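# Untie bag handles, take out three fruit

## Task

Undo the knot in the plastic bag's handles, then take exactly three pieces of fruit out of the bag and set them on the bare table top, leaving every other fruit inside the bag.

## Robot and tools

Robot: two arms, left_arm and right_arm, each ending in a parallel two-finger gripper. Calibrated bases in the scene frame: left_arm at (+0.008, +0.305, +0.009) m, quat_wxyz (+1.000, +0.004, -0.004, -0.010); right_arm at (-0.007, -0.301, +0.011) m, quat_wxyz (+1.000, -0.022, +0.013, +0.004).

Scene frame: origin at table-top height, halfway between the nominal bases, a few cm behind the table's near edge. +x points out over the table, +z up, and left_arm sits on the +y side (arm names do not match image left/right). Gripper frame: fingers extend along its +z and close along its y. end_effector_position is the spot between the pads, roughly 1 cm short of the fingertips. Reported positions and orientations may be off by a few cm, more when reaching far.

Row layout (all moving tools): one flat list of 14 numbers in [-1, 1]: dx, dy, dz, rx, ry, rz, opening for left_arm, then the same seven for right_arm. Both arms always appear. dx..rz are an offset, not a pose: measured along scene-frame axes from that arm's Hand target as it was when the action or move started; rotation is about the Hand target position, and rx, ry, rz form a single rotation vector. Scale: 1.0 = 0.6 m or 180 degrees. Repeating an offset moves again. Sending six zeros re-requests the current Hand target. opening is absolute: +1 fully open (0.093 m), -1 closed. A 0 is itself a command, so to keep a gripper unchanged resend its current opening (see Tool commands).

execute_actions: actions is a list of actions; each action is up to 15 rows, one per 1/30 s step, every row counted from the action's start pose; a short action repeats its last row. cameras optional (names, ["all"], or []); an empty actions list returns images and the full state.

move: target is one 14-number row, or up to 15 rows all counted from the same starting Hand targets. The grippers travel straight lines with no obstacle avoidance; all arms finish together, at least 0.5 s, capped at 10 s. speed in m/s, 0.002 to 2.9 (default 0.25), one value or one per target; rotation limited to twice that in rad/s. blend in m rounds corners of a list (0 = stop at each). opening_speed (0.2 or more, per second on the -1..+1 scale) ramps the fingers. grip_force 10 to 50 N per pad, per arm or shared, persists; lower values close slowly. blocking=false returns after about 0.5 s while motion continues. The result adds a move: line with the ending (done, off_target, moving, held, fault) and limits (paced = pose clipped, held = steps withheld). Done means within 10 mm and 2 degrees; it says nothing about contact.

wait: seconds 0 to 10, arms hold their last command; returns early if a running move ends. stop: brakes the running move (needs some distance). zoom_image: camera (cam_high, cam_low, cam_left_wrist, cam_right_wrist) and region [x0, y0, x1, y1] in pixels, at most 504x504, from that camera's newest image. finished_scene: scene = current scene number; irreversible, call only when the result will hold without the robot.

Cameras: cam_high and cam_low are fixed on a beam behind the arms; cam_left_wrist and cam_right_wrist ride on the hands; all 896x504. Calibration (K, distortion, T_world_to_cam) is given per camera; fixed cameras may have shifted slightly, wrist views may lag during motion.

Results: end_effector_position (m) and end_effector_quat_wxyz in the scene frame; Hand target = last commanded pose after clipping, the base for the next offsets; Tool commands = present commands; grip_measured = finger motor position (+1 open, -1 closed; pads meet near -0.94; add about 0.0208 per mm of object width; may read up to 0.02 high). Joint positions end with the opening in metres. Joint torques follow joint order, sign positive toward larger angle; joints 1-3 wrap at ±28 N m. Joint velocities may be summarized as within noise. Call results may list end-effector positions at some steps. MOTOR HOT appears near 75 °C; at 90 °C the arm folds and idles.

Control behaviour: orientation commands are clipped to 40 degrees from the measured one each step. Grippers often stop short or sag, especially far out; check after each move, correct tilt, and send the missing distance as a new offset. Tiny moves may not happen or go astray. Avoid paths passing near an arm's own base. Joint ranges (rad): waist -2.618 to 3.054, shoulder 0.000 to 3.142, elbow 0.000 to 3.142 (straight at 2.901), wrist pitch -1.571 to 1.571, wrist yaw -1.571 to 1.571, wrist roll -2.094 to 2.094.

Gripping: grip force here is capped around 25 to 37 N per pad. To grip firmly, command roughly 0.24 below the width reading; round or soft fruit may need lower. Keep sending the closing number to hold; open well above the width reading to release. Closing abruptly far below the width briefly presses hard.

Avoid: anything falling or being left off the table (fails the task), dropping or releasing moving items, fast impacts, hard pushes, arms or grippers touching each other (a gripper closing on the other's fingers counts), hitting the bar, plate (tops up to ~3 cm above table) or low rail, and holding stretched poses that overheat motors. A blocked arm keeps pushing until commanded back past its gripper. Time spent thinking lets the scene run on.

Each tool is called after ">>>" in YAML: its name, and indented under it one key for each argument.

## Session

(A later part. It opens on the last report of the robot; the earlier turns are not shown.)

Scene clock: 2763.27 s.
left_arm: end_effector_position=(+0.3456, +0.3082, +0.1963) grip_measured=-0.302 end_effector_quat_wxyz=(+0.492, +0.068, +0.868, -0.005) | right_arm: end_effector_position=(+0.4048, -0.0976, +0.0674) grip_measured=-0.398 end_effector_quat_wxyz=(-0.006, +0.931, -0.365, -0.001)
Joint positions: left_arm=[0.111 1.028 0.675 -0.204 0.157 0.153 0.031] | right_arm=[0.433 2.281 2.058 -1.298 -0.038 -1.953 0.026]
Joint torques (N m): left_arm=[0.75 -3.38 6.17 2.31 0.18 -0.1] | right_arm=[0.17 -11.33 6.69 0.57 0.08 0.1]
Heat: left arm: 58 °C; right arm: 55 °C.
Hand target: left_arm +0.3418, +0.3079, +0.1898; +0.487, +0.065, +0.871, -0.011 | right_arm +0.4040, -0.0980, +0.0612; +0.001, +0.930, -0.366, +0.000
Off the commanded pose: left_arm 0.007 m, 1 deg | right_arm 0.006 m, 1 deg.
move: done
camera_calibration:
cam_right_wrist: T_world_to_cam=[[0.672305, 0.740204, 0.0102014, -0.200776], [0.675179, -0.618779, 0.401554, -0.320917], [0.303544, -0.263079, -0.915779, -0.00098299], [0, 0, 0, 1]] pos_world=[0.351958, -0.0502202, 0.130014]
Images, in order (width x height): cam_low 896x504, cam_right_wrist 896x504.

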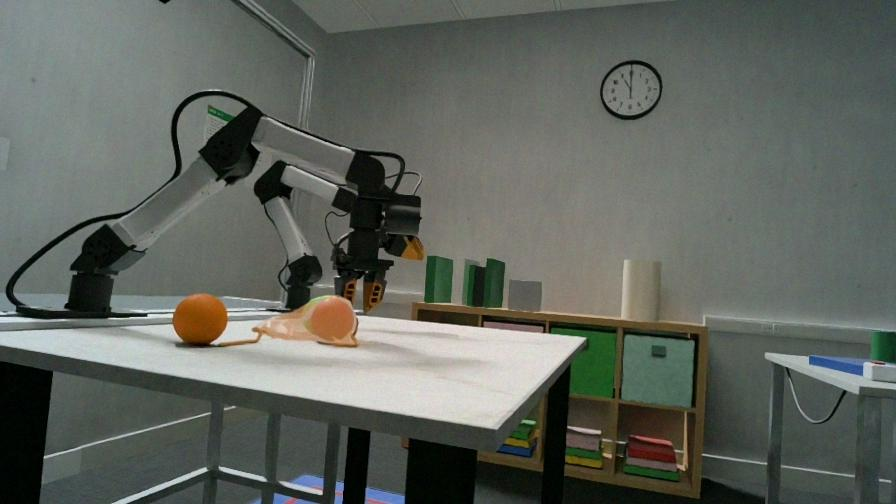

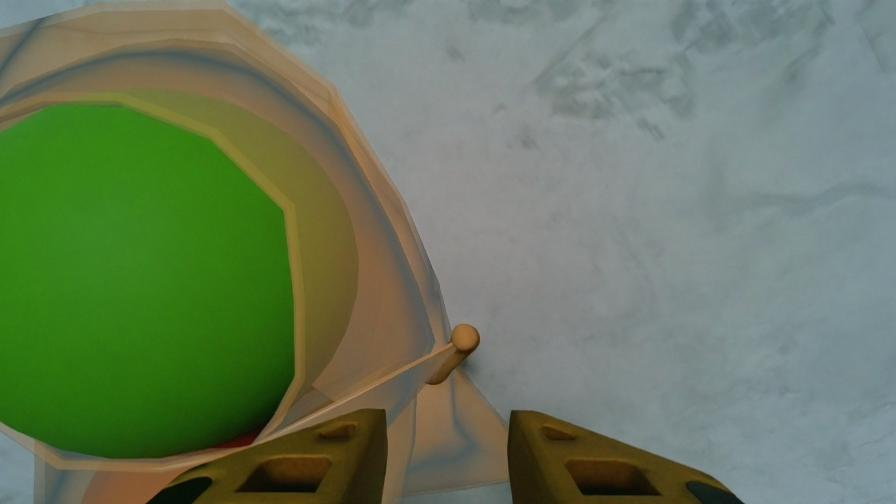

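>>> move:
  target: [0,0,0,0,0,0,-0.3,0.0,0.003,-0.035,0,0,0,-0.4]
  speed: 0.06

>>> move:
  target: [0,0,0,0,0,0,-0.3,0,0,0,0,0,0,-1]
  opening_speed: 0.5
  cameras: ["cam_low","cam_right_wrist"]

>>> zoom_image:
  camera: "cam_low"
  region: [230, 240, 430, 360]

Scene clock: 2783.83 s.
left_arm: end_effector_position=(+0.3456, +0.3082, +0.1963) grip_measured=-0.302 end_effector_quat_wxyz=(+0.492, +0.068, +0.868, -0.005) | right_arm: end_effector_position=(+0.4066, -0.0942, +0.0528) grip_measured=-0.398 end_effector_quat_wxyz=(-0.012, +0.931, -0.364, +0.004)
Joint positions: left_arm=[0.111 1.028 0.675 -0.204 0.157 0.153 0.031] | right_arm=[0.439 2.281 2 -1.224 -0.038 -1.947 0.026]
Joint torques (N m): left_arm=[0.69 -3.36 6.15 2.31 0.17 -0.08] | right_arm=[0.08 -10.33 6.2 0.7 0.05 0.09]
Heat: left arm: 58 °C; right arm: 54 °C.
Hand target: left_arm +0.3418, +0.3079, +0.1898; +0.487, +0.065, +0.871, -0.011 | right_arm +0.4040, -0.0963, +0.0402; +0.001, +0.930, -0.367, +0.000
Off the commanded pose: left_arm 0.007 m, 1 deg | right_arm 0.013 m, 2 deg.
move: off_target (right_arm)

Scene clock: 2785.23 s.
left_arm: end_effector_position=(+0.3456, +0.3082, +0.1963) grip_measured=-0.302 end_effector_quat_wxyz=(+0.492, +0.068, +0.868, -0.005) | right_arm: end_effector_position=(+0.4069, -0.0940, +0.0528) grip_measured=-0.987 end_effector_quat_wxyz=(-0.012, +0.931, -0.364, +0.005)
Joint positions: left_arm=[0.111 1.028 0.675 -0.204 0.157 0.153 0.031] | right_arm=[0.439 2.281 2 -1.223 -0.038 -1.947 0]
Joint torques (N m): left_arm=[0.73 -3.38 6.11 2.3 0.18 -0.1] | right_arm=[0.03 -10.29 6.19 0.64 0.08 0.11]
Heat: left arm: 58 °C; right arm: 53 °C.
Hand target: left_arm +0.3418, +0.3079, +0.1898; +0.487, +0.065, +0.871, -0.011 | right_arm +0.4040, -0.0963, +0.0402; +0.001, +0.930, -0.367, +0.000
Off the commanded pose: left_arm 0.007 m, 1 deg | right_arm 0.013 m, 2 deg.
move: off_target (right_arm)
camera_calibration:
cam_right_wrist: T_world_to_cam=[[0.67113, 0.740884, 0.0259843, -0.204893], [0.669562, -0.620824, 0.407755, -0.312547], [0.318231, -0.256259, -0.912721, -0.0194372], [0, 0, 0, 1]] pos_world=[0.352965, -0.0472161, 0.115026]
Images, in order (width x height): cam_low 896x504, cam_right_wrist 896x504.

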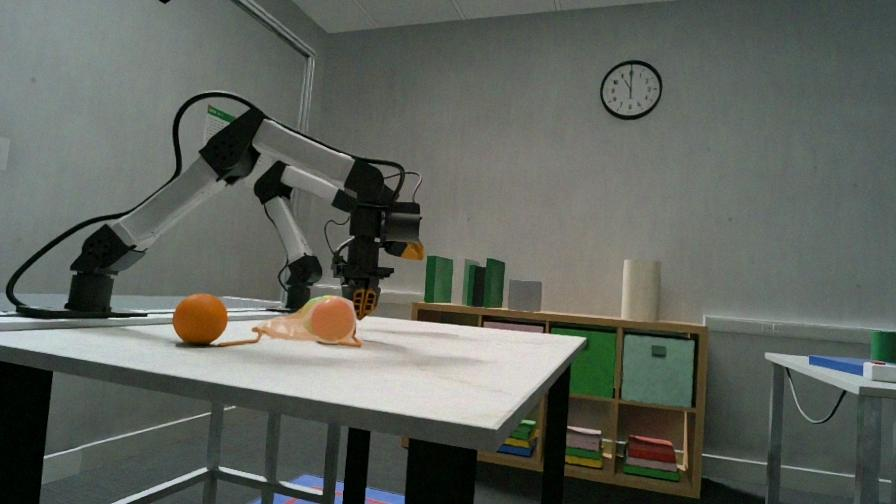

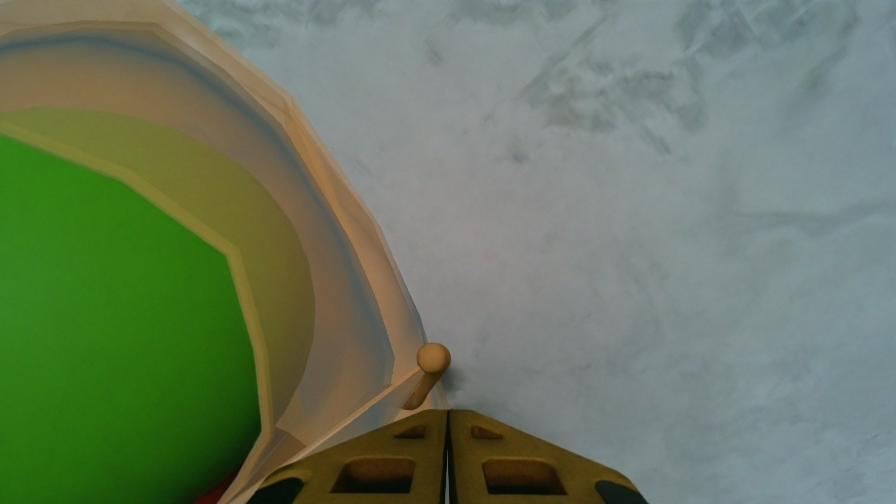

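Scaled by 2.520 from the camera's 896x504 image, which has a finer 1280x720 frame.

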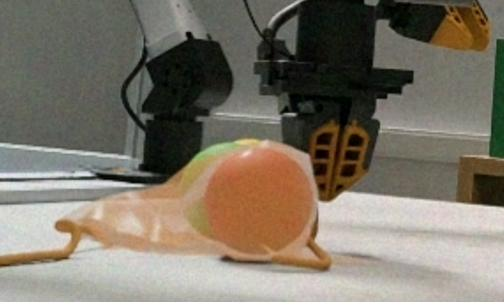

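>>> move:
  target:
    - [0,0,0,0,0,0,-0.3,0,0,0,0,0,0,-0.35]
    - [0,0,0,0,0,0,-0.3,-0.0133,0.002,-0.024,0,0,0,-0.35]
  speed: 0.05
  cameras: ["cam_right_wrist"]

Scene clock: 2807.63 s.
left_arm: end_effector_position=(+0.3456, +0.3082, +0.1963) grip_measured=-0.302 end_effector_quat_wxyz=(+0.492, +0.068, +0.868, -0.005) | right_arm: end_effector_position=(+0.3971, -0.0939, +0.0290) grip_measured=-0.352 end_effector_quat_wxyz=(-0.004, +0.931, -0.364, -0.003)
Joint positions: left_arm=[0.111 1.028 0.675 -0.204 0.157 0.153 0.031] | right_arm=[0.45 2.281 1.906 -1.151 -0.038 -1.937 0.028]
Joint torques (N m): left_arm=[0.7 -3.4 6.13 2.31 0.18 -0.09] | right_arm=[0.27 -11.99 6.46 0.61 0.06 0.08]
Heat: left arm: 58 °C; right arm: 52 °C.
Hand target: left_arm +0.3418, +0.3079, +0.1898; +0.487, +0.065, +0.871, -0.011 | right_arm +0.3960, -0.0950, +0.0258; +0.001, +0.930, -0.366, +0.000
Off the commanded pose: left_arm 0.007 m, 1 deg | right_arm 0.004 m, 1 deg.
move: done
camera_calibration:
cam_right_wrist: T_world_to_cam=[[0.671664, 0.740842, 0.00464981, -0.197463], [0.677918, -0.617123, 0.399484, -0.298904], [0.298824, -0.265167, -0.916728, -0.0311065], [0, 0, 0, 1]] pos_world=[0.344557, -0.0464202, 0.0918095]
Images, in order (width x height): cam_right_wrist 896x504.

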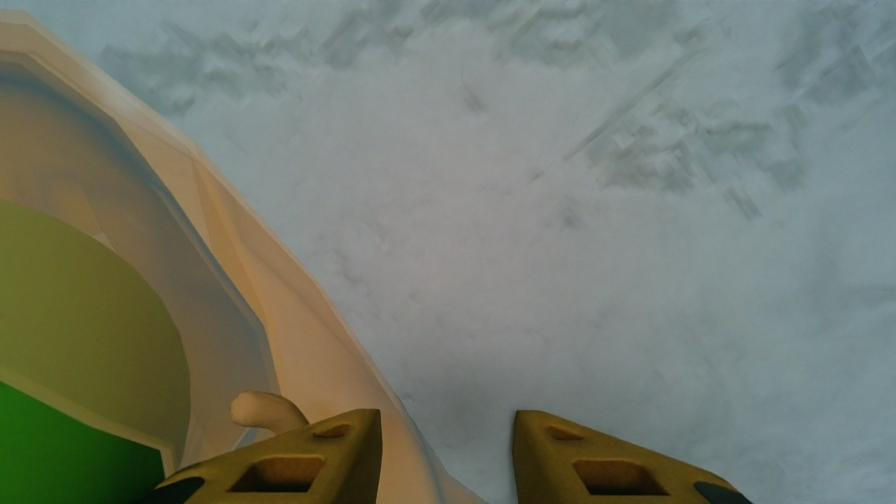

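>>> move:
  target: [0,0,0,0,0,0,-0.3,0,0,0.16,0,0,0,-0.35]
  speed: 0.08
  cameras: ["cam_low","cam_right_wrist"]

>>> zoom_image:
  camera: "cam_low"
  region: [230, 240, 430, 360]

Scene clock: 2818.83 s.
left_arm: end_effector_position=(+0.3456, +0.3082, +0.1963) grip_measured=-0.302 end_effector_quat_wxyz=(+0.492, +0.068, +0.868, -0.005) | right_arm: end_effector_position=(+0.3950, -0.0925, +0.1121) grip_measured=-0.352 end_effector_quat_wxyz=(+0.000, +0.931, -0.364, -0.007)
Joint positions: left_arm=[0.111 1.028 0.675 -0.204 0.157 0.153 0.031] | right_arm=[0.45 2.281 2.237 -1.492 -0.038 -1.937 0.028]
Joint torques (N m): left_arm=[0.73 -3.44 6.16 2.31 0.18 -0.09] | right_arm=[-0.32 -12.16 10.93 0.11 0.07 0.04]
Heat: left arm: 58 °C; right arm: 52 °C.
Hand target: left_arm +0.3418, +0.3079, +0.1898; +0.487, +0.065, +0.871, -0.011 | right_arm +0.3960, -0.0950, +0.1218; +0.001, +0.930, -0.366, +0.000
Off the commanded pose: left_arm 0.007 m, 1 deg | right_arm 0.010 m, 1 deg.
move: done
camera_calibration:
cam_right_wrist: T_world_to_cam=[[0.671828, 0.740695, -0.00419315, -0.196546], [0.681184, -0.615607, 0.396253, -0.33057], [0.290921, -0.26907, -0.918132, 0.0490539], [0, 0, 0, 1]] pos_world=[0.342953, -0.0447221, 0.175203]
Images, in order (width x height): cam_low 896x504, cam_right_wrist 896x504.

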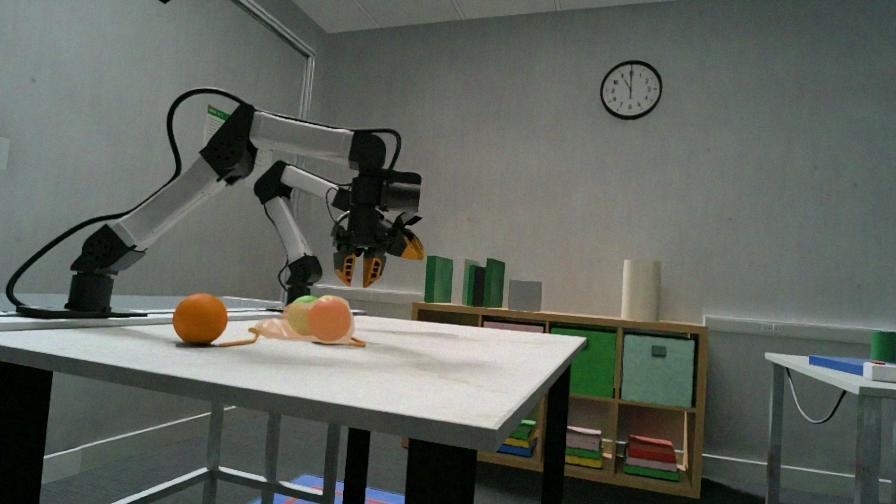

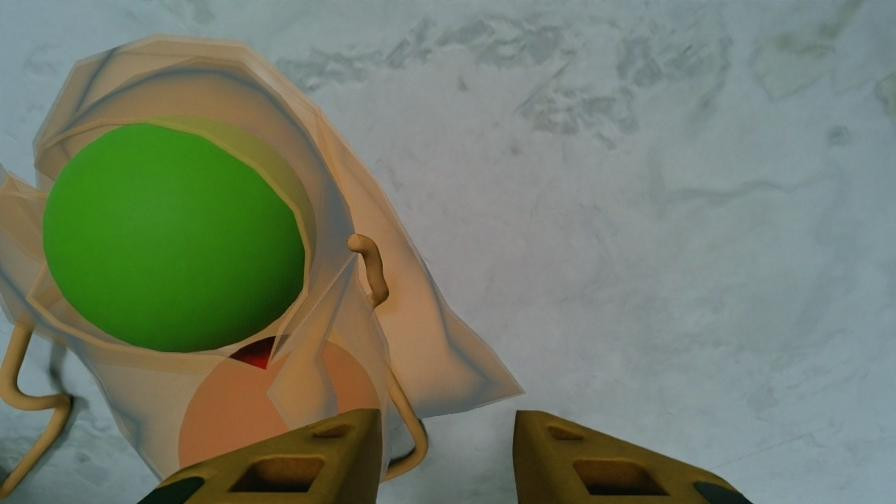

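Scaled by 2.520 from the camera's 896x504 image, which has a finer 1280x720 frame.

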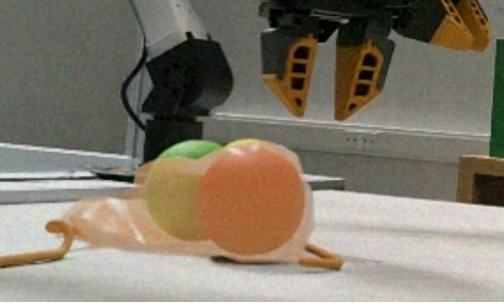

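>>> move:
  target: [0,0,0,0,0,0,-0.3,-0.05,-0.12,0.06,0,0,0,-0.35]
  speed: 0.12
  cameras: ["cam_high","cam_right_wrist"]

>>> zoom_image:
  camera: "cam_right_wrist"
  region: [250, 50, 650, 350]

>>> zoom_image:
  camera: "cam_high"
  region: [350, 130, 550, 280]

Scene clock: 2839.40 s.
left_arm: end_effector_position=(+0.3456, +0.3082, +0.1963) grip_measured=-0.302 end_effector_quat_wxyz=(+0.492, +0.068, +0.868, -0.005) | right_arm: end_effector_position=(+0.3712, -0.1616, +0.1466) grip_measured=-0.352 end_effector_quat_wxyz=(+0.003, +0.930, -0.368, -0.007)
Joint positions: left_arm=[0.111 1.028 0.675 -0.204 0.157 0.153 0.031] | right_arm=[0.318 2.058 2.003 -1.492 -0.037 -2.062 0.028]
Joint torques (N m): left_arm=[0.75 -3.43 6.15 2.3 0.18 -0.09] | right_arm=[-0.72 -13.71 6.35 0.32 0.01 -0.08]
Heat: left arm: 58 °C; right arm: 54 °C.
Hand target: left_arm +0.3418, +0.3079, +0.1898; +0.487, +0.065, +0.871, -0.011 | right_arm +0.3661, -0.1671, +0.1579; +0.001, +0.930, -0.367, +0.001
Off the commanded pose: left_arm 0.007 m, 1 deg | right_arm 0.013 m, 1 deg.
move: off_target (right_arm)
camera_calibration:
cam_right_wrist: T_world_to_cam=[[0.67731, 0.735621, -0.0106021, -0.131123], [0.677772, -0.618312, 0.397888, -0.370026], [0.286139, -0.276679, -0.917373, 0.0694004], [0, 0, 0, 1]] pos_world=[0.319746, -0.113133, 0.209505]
Images, in order (width x height): cam_high 896x504, cam_right_wrist 896x504.

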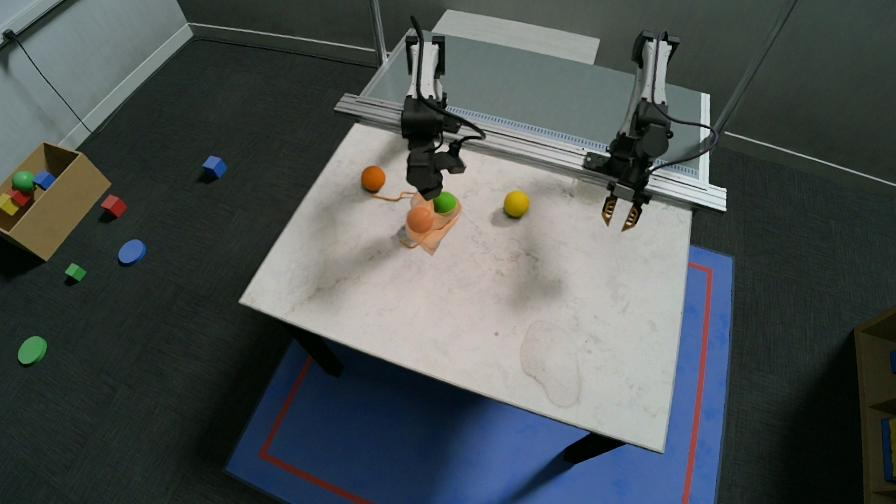

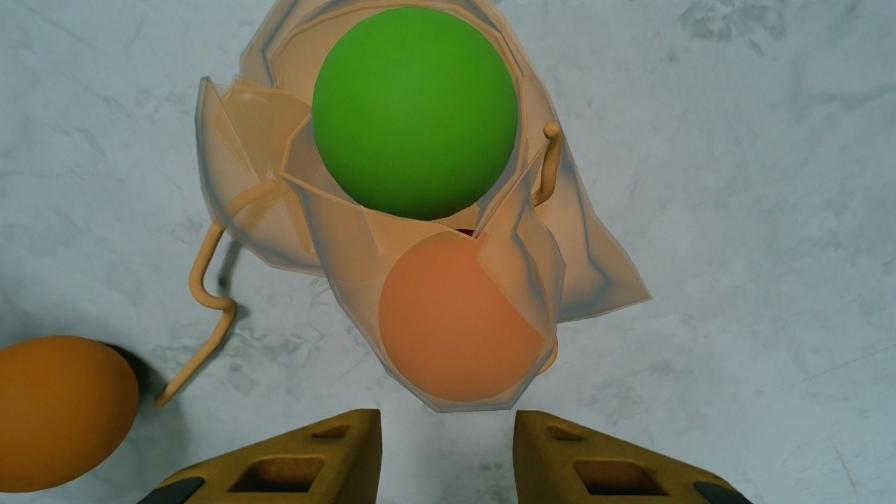

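Scaled by 1.260 from the camera's 896x504 image, which has a finer 1280x720 frame.

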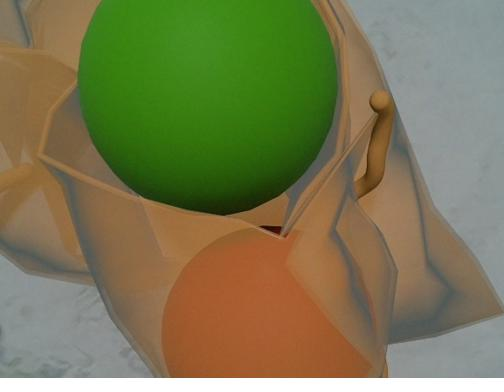

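Scaled by 2.520 from the camera's 896x504 image, which has a finer 1280x720 frame.

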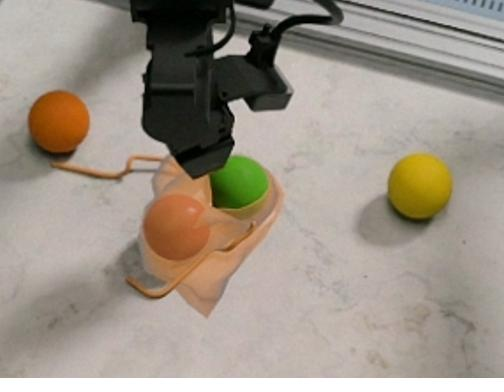

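>>> move:
  target: [0,0,0,0,0,0,-0.3,-0.072,0.0455,-0.09,0,0,0,1.0]
  speed: 0.1
  cameras: ["cam_low","cam_right_wrist"]

>>> zoom_image:
  camera: "cam_low"
  region: [230, 240, 430, 360]

Scene clock: 2868.80 s.
left_arm: end_effector_position=(+0.3456, +0.3082, +0.1963) grip_measured=-0.302 end_effector_quat_wxyz=(+0.492, +0.068, +0.868, -0.005) | right_arm: end_effector_position=(+0.3229, -0.1392, +0.0943) grip_measured=+1.000 end_effector_quat_wxyz=(+0.010, +0.931, -0.365, -0.016)
Joint positions: left_arm=[0.111 1.028 0.675 -0.204 0.157 0.153 0.031] | right_arm=[0.424 1.921 1.6 -1.244 -0.037 -1.963 0.093]
Joint torques (N m): left_arm=[0.77 -3.41 6.15 2.3 0.18 -0.09] | right_arm=[-0.01 -12.75 6.37 0.51 0.04 0.07]
Heat: left arm: 58 °C; right arm: 55 °C.
Hand target: left_arm +0.3418, +0.3079, +0.1898; +0.487, +0.065, +0.871, -0.011 | right_arm +0.3227, -0.1397, +0.1038; +0.001, +0.930, -0.367, +0.000
Off the commanded pose: left_arm 0.007 m, 1 deg | right_arm 0.010 m, 2 deg.
move: done
camera_calibration:
cam_right_wrist: T_world_to_cam=[[0.67172, 0.740193, -0.0301075, -0.111234], [0.690541, -0.61091, 0.387224, -0.304743], [0.268227, -0.280896, -0.921494, 0.0470222], [0, 0, 0, 1]] pos_world=[0.272543, -0.0906277, 0.157985]
Images, in order (width x height): cam_low 896x504, cam_right_wrist 896x504.

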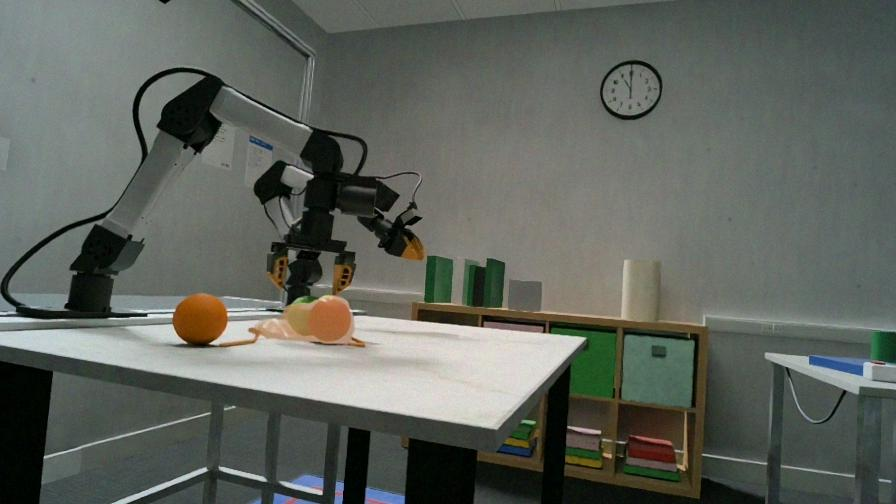

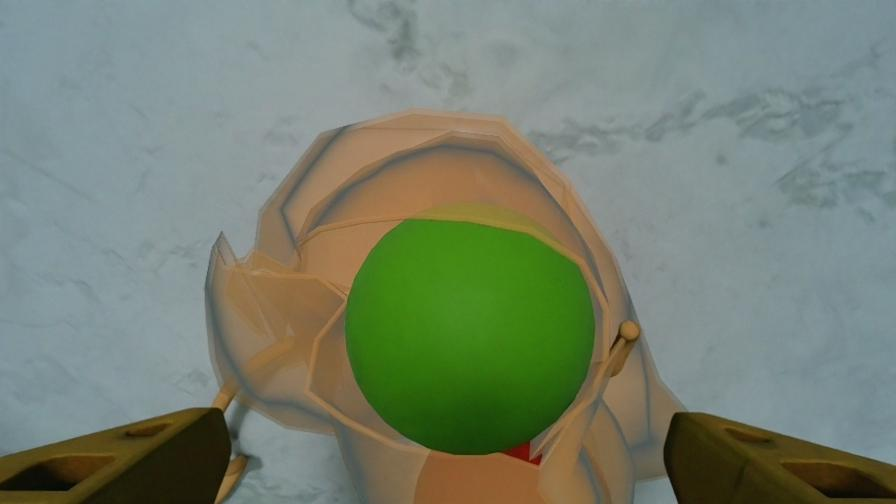

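Scaled by 2.520 from the camera's 896x504 image, which has a finer 1280x720 frame.

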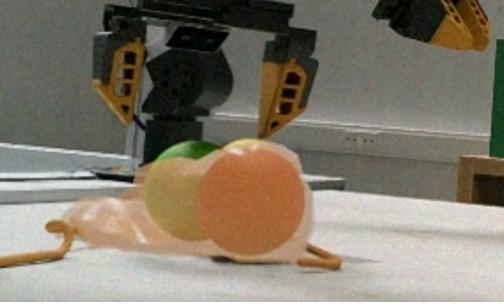

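>>> move:
  target: [0,0,0,0,0,0,-0.3,0.0088,0.0045,-0.065,0,0,0,1.0]
  speed: 0.06
  cameras: ["cam_low","cam_right_wrist"]

>>> zoom_image:
  camera: "cam_low"
  region: [230, 240, 430, 360]

Scene clock: 2971.50 s.
left_arm: end_effector_position=(+0.3456, +0.3082, +0.1963) grip_measured=-0.302 end_effector_quat_wxyz=(+0.492, +0.068, +0.868, -0.005) | right_arm: end_effector_position=(+0.3298, -0.1361, +0.0716) grip_measured=+1.000 end_effector_quat_wxyz=(-0.007, +0.931, -0.365, +0.000)
Joint positions: left_arm=[0.111 1.028 0.675 -0.204 0.157 0.153 0.031] | right_arm=[0.426 1.921 1.509 -1.106 -0.037 -1.959 0.093]
Joint torques (N m): left_arm=[0.75 -3.4 6.22 2.3 0.17 -0.1] | right_arm=[0.1 -8.43 6.46 0.63 0.03 0.08]
Heat: left arm: 58 °C; right arm: 53 °C.
Hand target: left_arm +0.3418, +0.3079, +0.1898; +0.487, +0.065, +0.871, -0.011 | right_arm +0.3280, -0.1371, +0.0648; +0.001, +0.930, -0.367, +0.000
Off the commanded pose: left_arm 0.007 m, 1 deg | right_arm 0.007 m, 1 deg.
move: done
camera_calibration:
cam_right_wrist: T_world_to_cam=[[0.672781, 0.739727, 0.0130125, -0.122313], [0.673168, -0.619353, 0.404038, -0.295403], [0.306937, -0.263069, -0.91465, 0.0142922], [0, 0, 0, 1]] pos_world=[0.276759, -0.0887209, 0.134018]
Images, in order (width x height): cam_low 896x504, cam_right_wrist 896x504.

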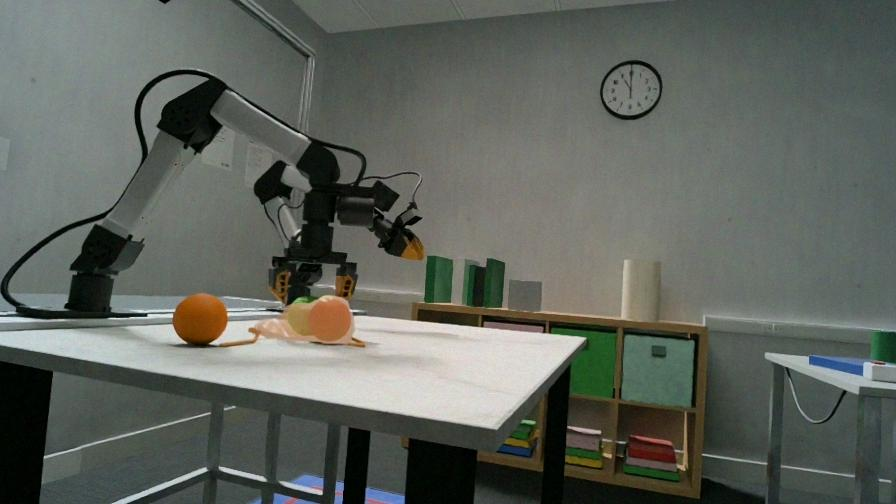

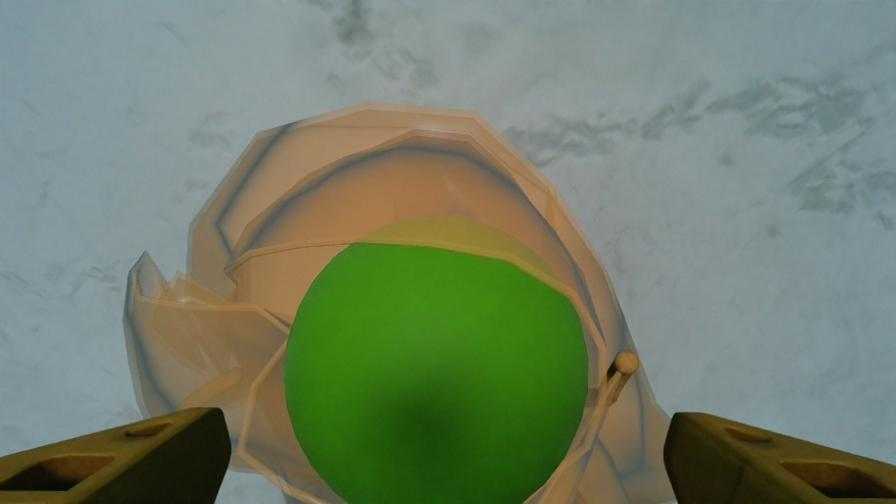

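Scaled by 2.520 from the camera's 896x504 image, which has a finer 1280x720 frame.

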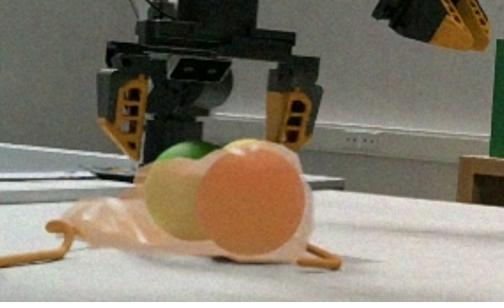

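>>> move:
  target: [0,0,0,0,0,0,-0.3,-0.0067,-0.0073,-0.0385,0,0,0,1.0]
  speed: 0.05
  cameras: ["cam_low","cam_right_wrist"]

>>> zoom_image:
  camera: "cam_low"
  region: [230, 240, 430, 360]

Scene clock: 2981.87 s.
left_arm: end_effector_position=(+0.3456, +0.3082, +0.1963) grip_measured=-0.302 end_effector_quat_wxyz=(+0.492, +0.068, +0.868, -0.005) | right_arm: end_effector_position=(+0.3256, -0.1387, +0.0497) grip_measured=+1.000 end_effector_quat_wxyz=(-0.008, +0.931, -0.365, +0.002)
Joint positions: left_arm=[0.111 1.028 0.675 -0.204 0.157 0.153 0.031] | right_arm=[0.426 1.921 1.42 -1.013 -0.037 -1.959 0.093]
Joint torques (N m): left_arm=[0.75 -3.38 6.15 2.32 0.18 -0.1] | right_arm=[-0.16 -7.79 6.42 0.62 0.03 0.05]
Heat: left arm: 58 °C; right arm: 51 °C.
Hand target: left_arm +0.3418, +0.3079, +0.1898; +0.487, +0.065, +0.871, -0.011 | right_arm +0.3241, -0.1415, +0.0418; +0.001, +0.930, -0.367, +0.000
Off the commanded pose: left_arm 0.007 m, 1 deg | right_arm 0.009 m, 1 deg.
move: done
camera_calibration:
cam_right_wrist: T_world_to_cam=[[0.672642, 0.739784, 0.0165304, -0.117423], [0.671832, -0.619916, 0.405396, -0.285107], [0.310153, -0.261581, -0.913992, -0.00590964], [0, 0, 0, 1]] pos_world=[0.27236, -0.0914202, 0.112121]
Images, in order (width x height): cam_low 896x504, cam_right_wrist 896x504.

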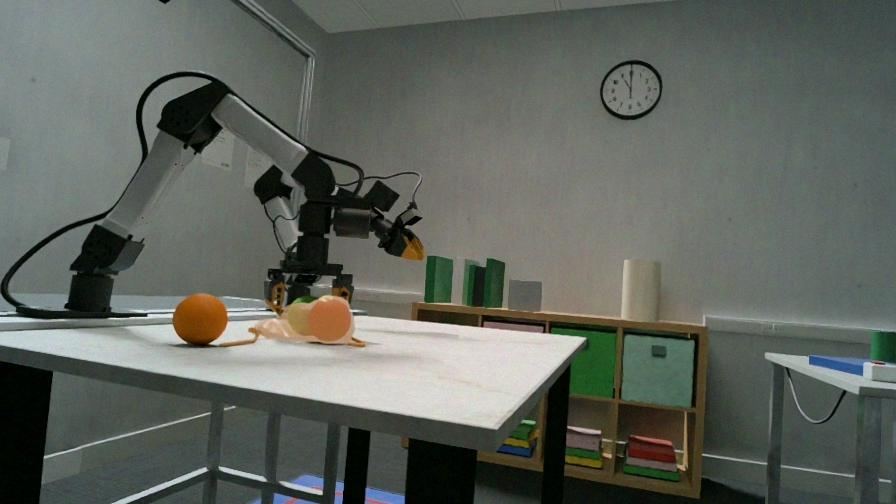

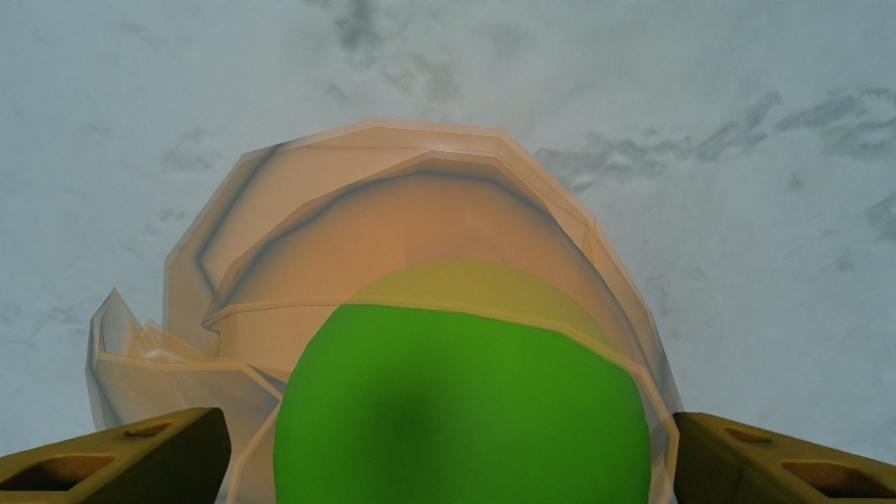

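Scaled by 2.520 from the camera's 896x504 image, which has a finer 1280x720 frame.

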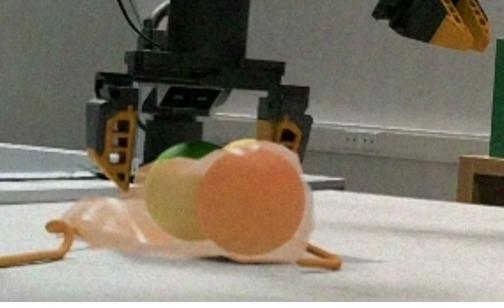

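>>> move:
  target: [0,0,0,0,0,0,-0.3,0.002,0.002,-0.008,0,0,0,1.0]
  speed: 0.04

>>> move:
  target: [0,0,0,0,0,0,-0.3,0,0,0,0,0,0,0.2]
  opening_speed: 0.4
  cameras: ["cam_low","cam_right_wrist"]

>>> zoom_image:
  camera: "cam_low"
  region: [230, 240, 430, 360]

Scene clock: 2994.80 s.
left_arm: end_effector_position=(+0.3456, +0.3082, +0.1963) grip_measured=-0.302 end_effector_quat_wxyz=(+0.492, +0.068, +0.868, -0.005) | right_arm: end_effector_position=(+0.3282, -0.1376, +0.0459) grip_measured=+1.000 end_effector_quat_wxyz=(-0.010, +0.931, -0.365, +0.003)
Joint positions: left_arm=[0.111 1.028 0.675 -0.204 0.157 0.153 0.031] | right_arm=[0.426 1.932 1.42 -0.998 -0.037 -1.959 0.093]
Joint torques (N m): left_arm=[0.75 -3.4 6.13 2.32 0.16 -0.09] | right_arm=[0.06 -7.82 6.23 0.62 0.06 0.07]
Heat: left arm: 58 °C; right arm: 49 °C.
Hand target: left_arm +0.3418, +0.3079, +0.1898; +0.487, +0.065, +0.871, -0.011 | right_arm +0.3253, -0.1402, +0.0369; +0.001, +0.930, -0.367, +0.000
Off the commanded pose: left_arm 0.007 m, 1 deg | right_arm 0.010 m, 1 deg.
move: done

Scene clock: 2997.00 s.
left_arm: end_effector_position=(+0.3456, +0.3082, +0.1963) grip_measured=-0.302 end_effector_quat_wxyz=(+0.492, +0.068, +0.868, -0.005) | right_arm: end_effector_position=(+0.3284, -0.1375, +0.0460) grip_measured=+0.405 end_effector_quat_wxyz=(-0.010, +0.931, -0.365, +0.003)
Joint positions: left_arm=[0.111 1.028 0.675 -0.204 0.157 0.153 0.031] | right_arm=[0.426 1.932 1.42 -0.997 -0.037 -1.959 0.065]
Joint torques (N m): left_arm=[0.73 -3.43 6.16 2.3 0.15 -0.09] | right_arm=[0.01 -7.92 6.05 0.63 0.06 0.04]
Heat: left arm: 58 °C; right arm: 48 °C.
Hand target: left_arm +0.3418, +0.3079, +0.1898; +0.487, +0.065, +0.871, -0.011 | right_arm +0.3253, -0.1403, +0.0369; +0.001, +0.930, -0.367, +0.000
Off the commanded pose: left_arm 0.007 m, 1 deg | right_arm 0.010 m, 1 deg.
move: done
camera_calibration:
cam_right_wrist: T_world_to_cam=[[0.672499, 0.739796, 0.0211281, -0.120239], [0.670032, -0.620709, 0.407158, -0.284355], [0.314328, -0.259657, -0.913113, -0.0110538], [0, 0, 0, 1]] pos_world=[0.274862, -0.0904193, 0.108224]
Images, in order (width x height): cam_low 896x504, cam_right_wrist 896x504.

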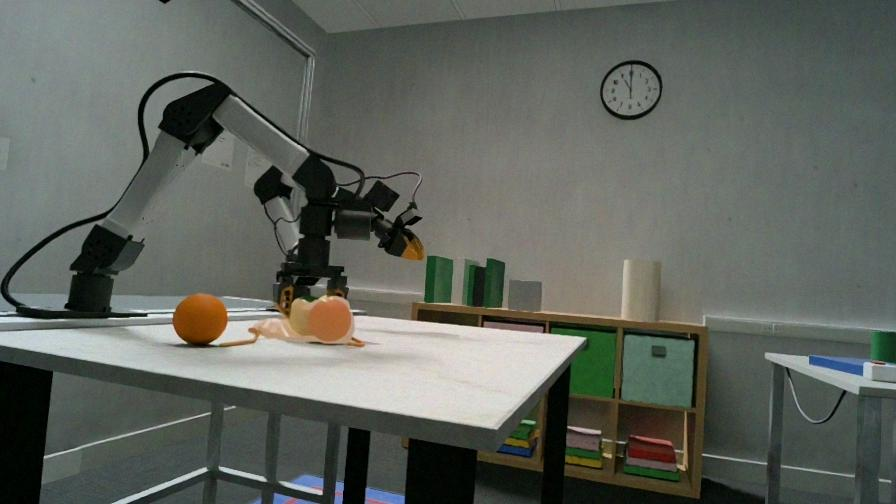

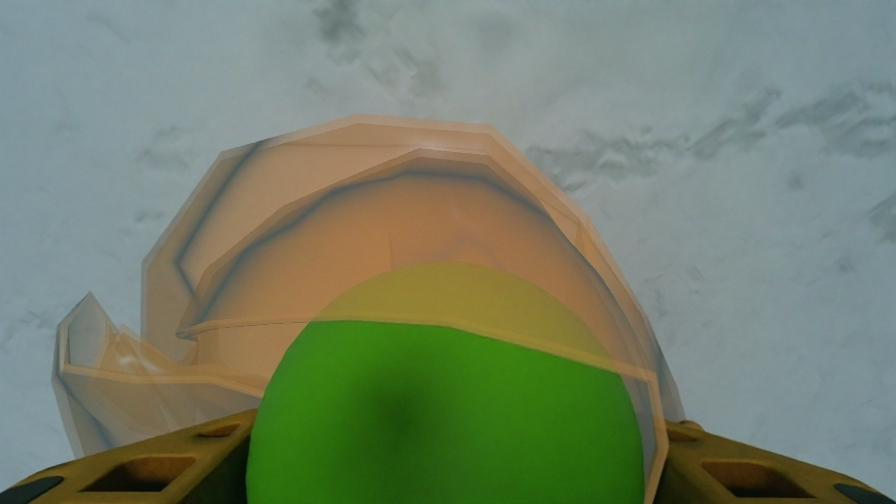

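Scaled by 2.520 from the camera's 896x504 image, which has a finer 1280x720 frame.

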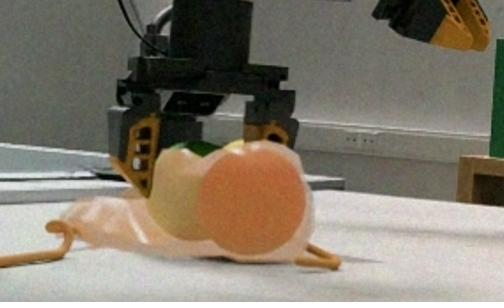

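>>> move:
  target: [0,0,0,0,0,0,-0.3,0,0,0.06,0,0,0,0.1]
  speed: 0.05
  cameras: ["cam_low","cam_right_wrist"]

>>> zoom_image:
  camera: "cam_low"
  region: [230, 240, 430, 360]

Scene clock: 3005.07 s.
left_arm: end_effector_position=(+0.3456, +0.3082, +0.1963) grip_measured=-0.302 end_effector_quat_wxyz=(+0.492, +0.068, +0.868, -0.005) | right_arm: end_effector_position=(+0.3206, -0.1409, +0.0566) grip_measured=+0.405 end_effector_quat_wxyz=(+0.007, +0.931, -0.366, -0.013)
Joint positions: left_arm=[0.111 1.028 0.675 -0.204 0.157 0.153 0.031] | right_arm=[0.426 1.932 1.464 -1.089 -0.037 -1.959 0.065]
Joint torques (N m): left_arm=[0.72 -3.47 6.13 2.29 0.18 -0.1] | right_arm=[-0.21 -11.52 11.04 0.09 0.03 0.04]
Heat: left arm: 58 °C; right arm: 48 °C.
Hand target: left_arm +0.3418, +0.3079, +0.1898; +0.487, +0.065, +0.871, -0.011 | right_arm +0.3252, -0.1403, +0.0729; +0.001, +0.930, -0.367, +0.000
Off the commanded pose: left_arm 0.007 m, 1 deg | right_arm 0.017 m, 2 deg.
move: off_target (right_arm)
camera_calibration:
cam_right_wrist: T_world_to_cam=[[0.673449, 0.738857, -0.0235827, -0.110674], [0.68673, -0.613491, 0.38991, -0.288816], [0.27362, -0.27878, -0.920551, 0.0110672], [0, 0, 0, 1]] pos_world=[0.269844, -0.0923289, 0.12019]
Images, in order (width x height): cam_low 896x504, cam_right_wrist 896x504.

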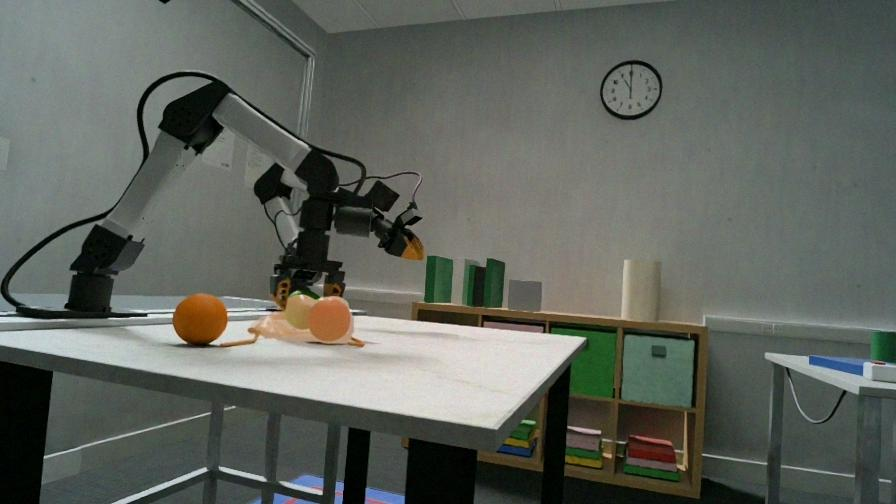

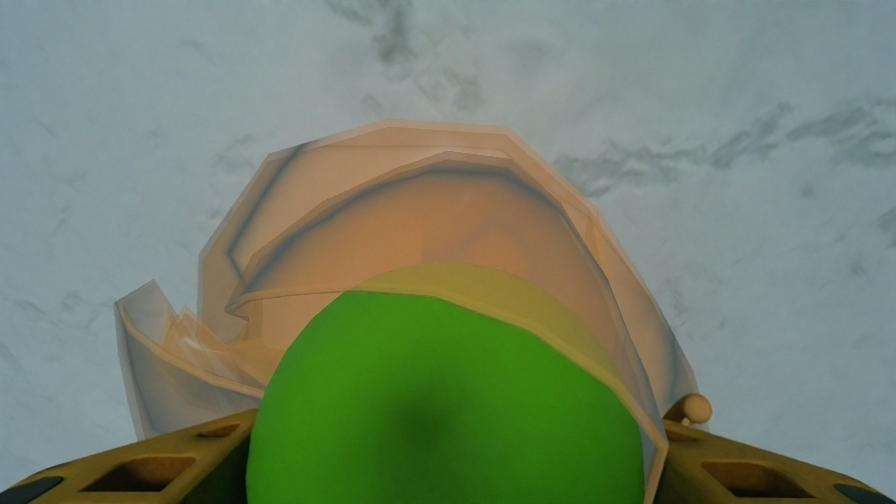

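Scaled by 2.520 from the camera's 896x504 image, which has a finer 1280x720 frame.

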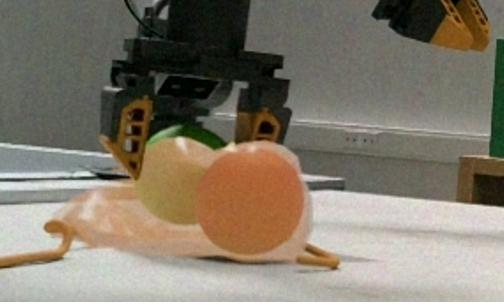

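>>> move:
  target: [0,0,0,0,0,0,-0.3,0,0,0.12,0,0,0,0.1]
  speed: 0.05
  cameras: ["cam_high","cam_low","cam_right_wrist"]

>>> zoom_image:
  camera: "cam_low"
  region: [230, 240, 430, 360]

>>> zoom_image:
  camera: "cam_high"
  region: [350, 130, 550, 280]

Scene clock: 3012.37 s.
left_arm: end_effector_position=(+0.3456, +0.3082, +0.1963) grip_measured=-0.302 end_effector_quat_wxyz=(+0.492, +0.068, +0.868, -0.005) | right_arm: end_effector_position=(+0.3229, -0.1377, +0.1230) grip_measured=+0.405 end_effector_quat_wxyz=(+0.013, +0.930, -0.366, -0.018)
Joint positions: left_arm=[0.111 1.028 0.675 -0.204 0.157 0.153 0.031] | right_arm=[0.426 1.924 1.717 -1.366 -0.037 -1.959 0.065]
Joint torques (N m): left_arm=[0.73 -3.41 6.11 2.29 0.17 -0.08] | right_arm=[-0.55 -12.81 11.21 0.07 0.03 -0.02]
Heat: left arm: 58 °C; right arm: 49 °C.
Hand target: left_arm +0.3418, +0.3079, +0.1898; +0.487, +0.065, +0.871, -0.011 | right_arm +0.3252, -0.1403, +0.1449; +0.001, +0.930, -0.367, +0.000
Off the commanded pose: left_arm 0.007 m, 1 deg | right_arm 0.022 m, 3 deg.
move: off_target (right_arm)
camera_calibration:
cam_right_wrist: T_world_to_cam=[[0.673354, 0.73838, -0.0372769, -0.111293], [0.691672, -0.611349, 0.384503, -0.315016], [0.26112, -0.28469, -0.922371, 0.0757878], [0, 0, 0, 1]] pos_world=[0.273038, -0.088832, 0.18688]
Images, in order (width x height): cam_high 896x504, cam_low 896x504, cam_right_wrist 896x504.

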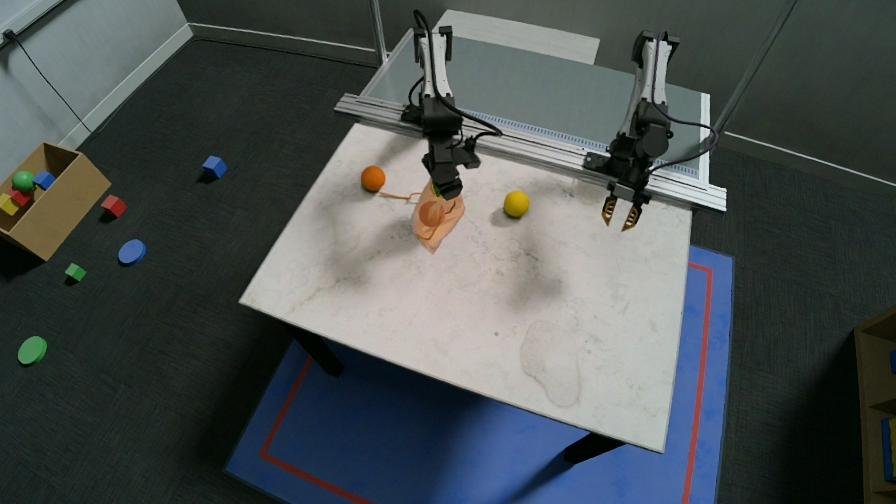

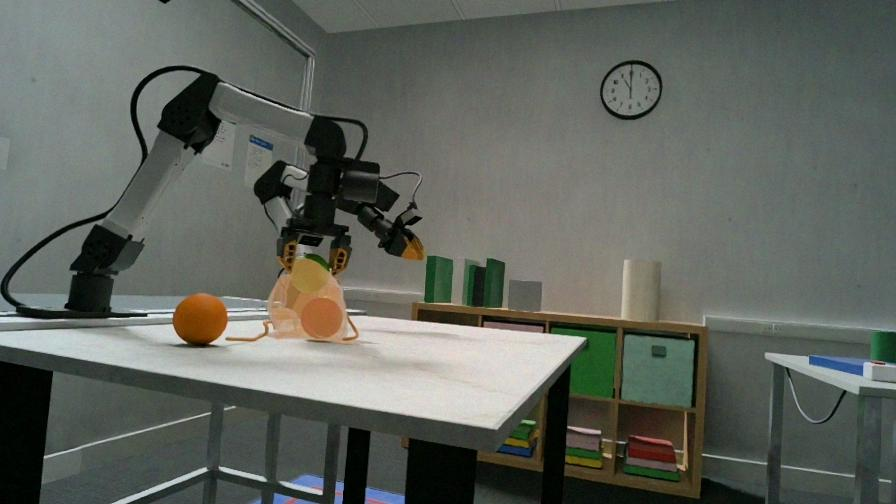

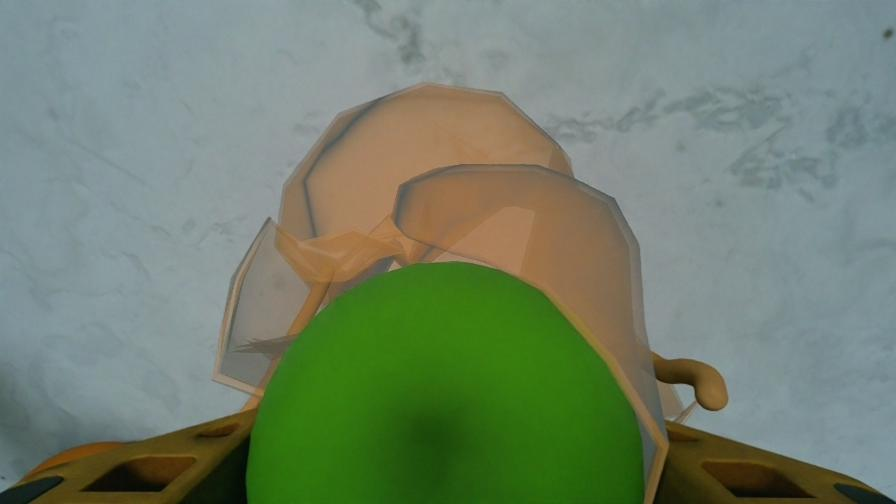

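Scaled by 2.520 from the camera's 896x504 image, which has a finer 1280x720 frame.

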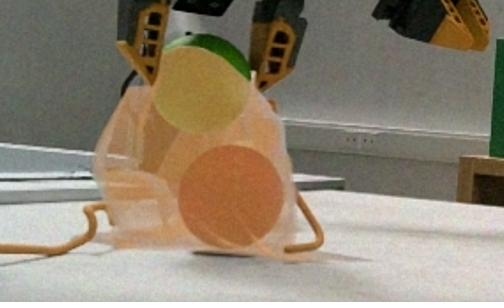

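Scaled by 2.520 from the camera's 896x504 image, which has a finer 1280x720 frame.

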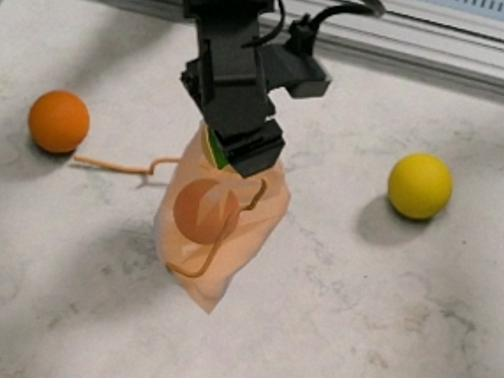

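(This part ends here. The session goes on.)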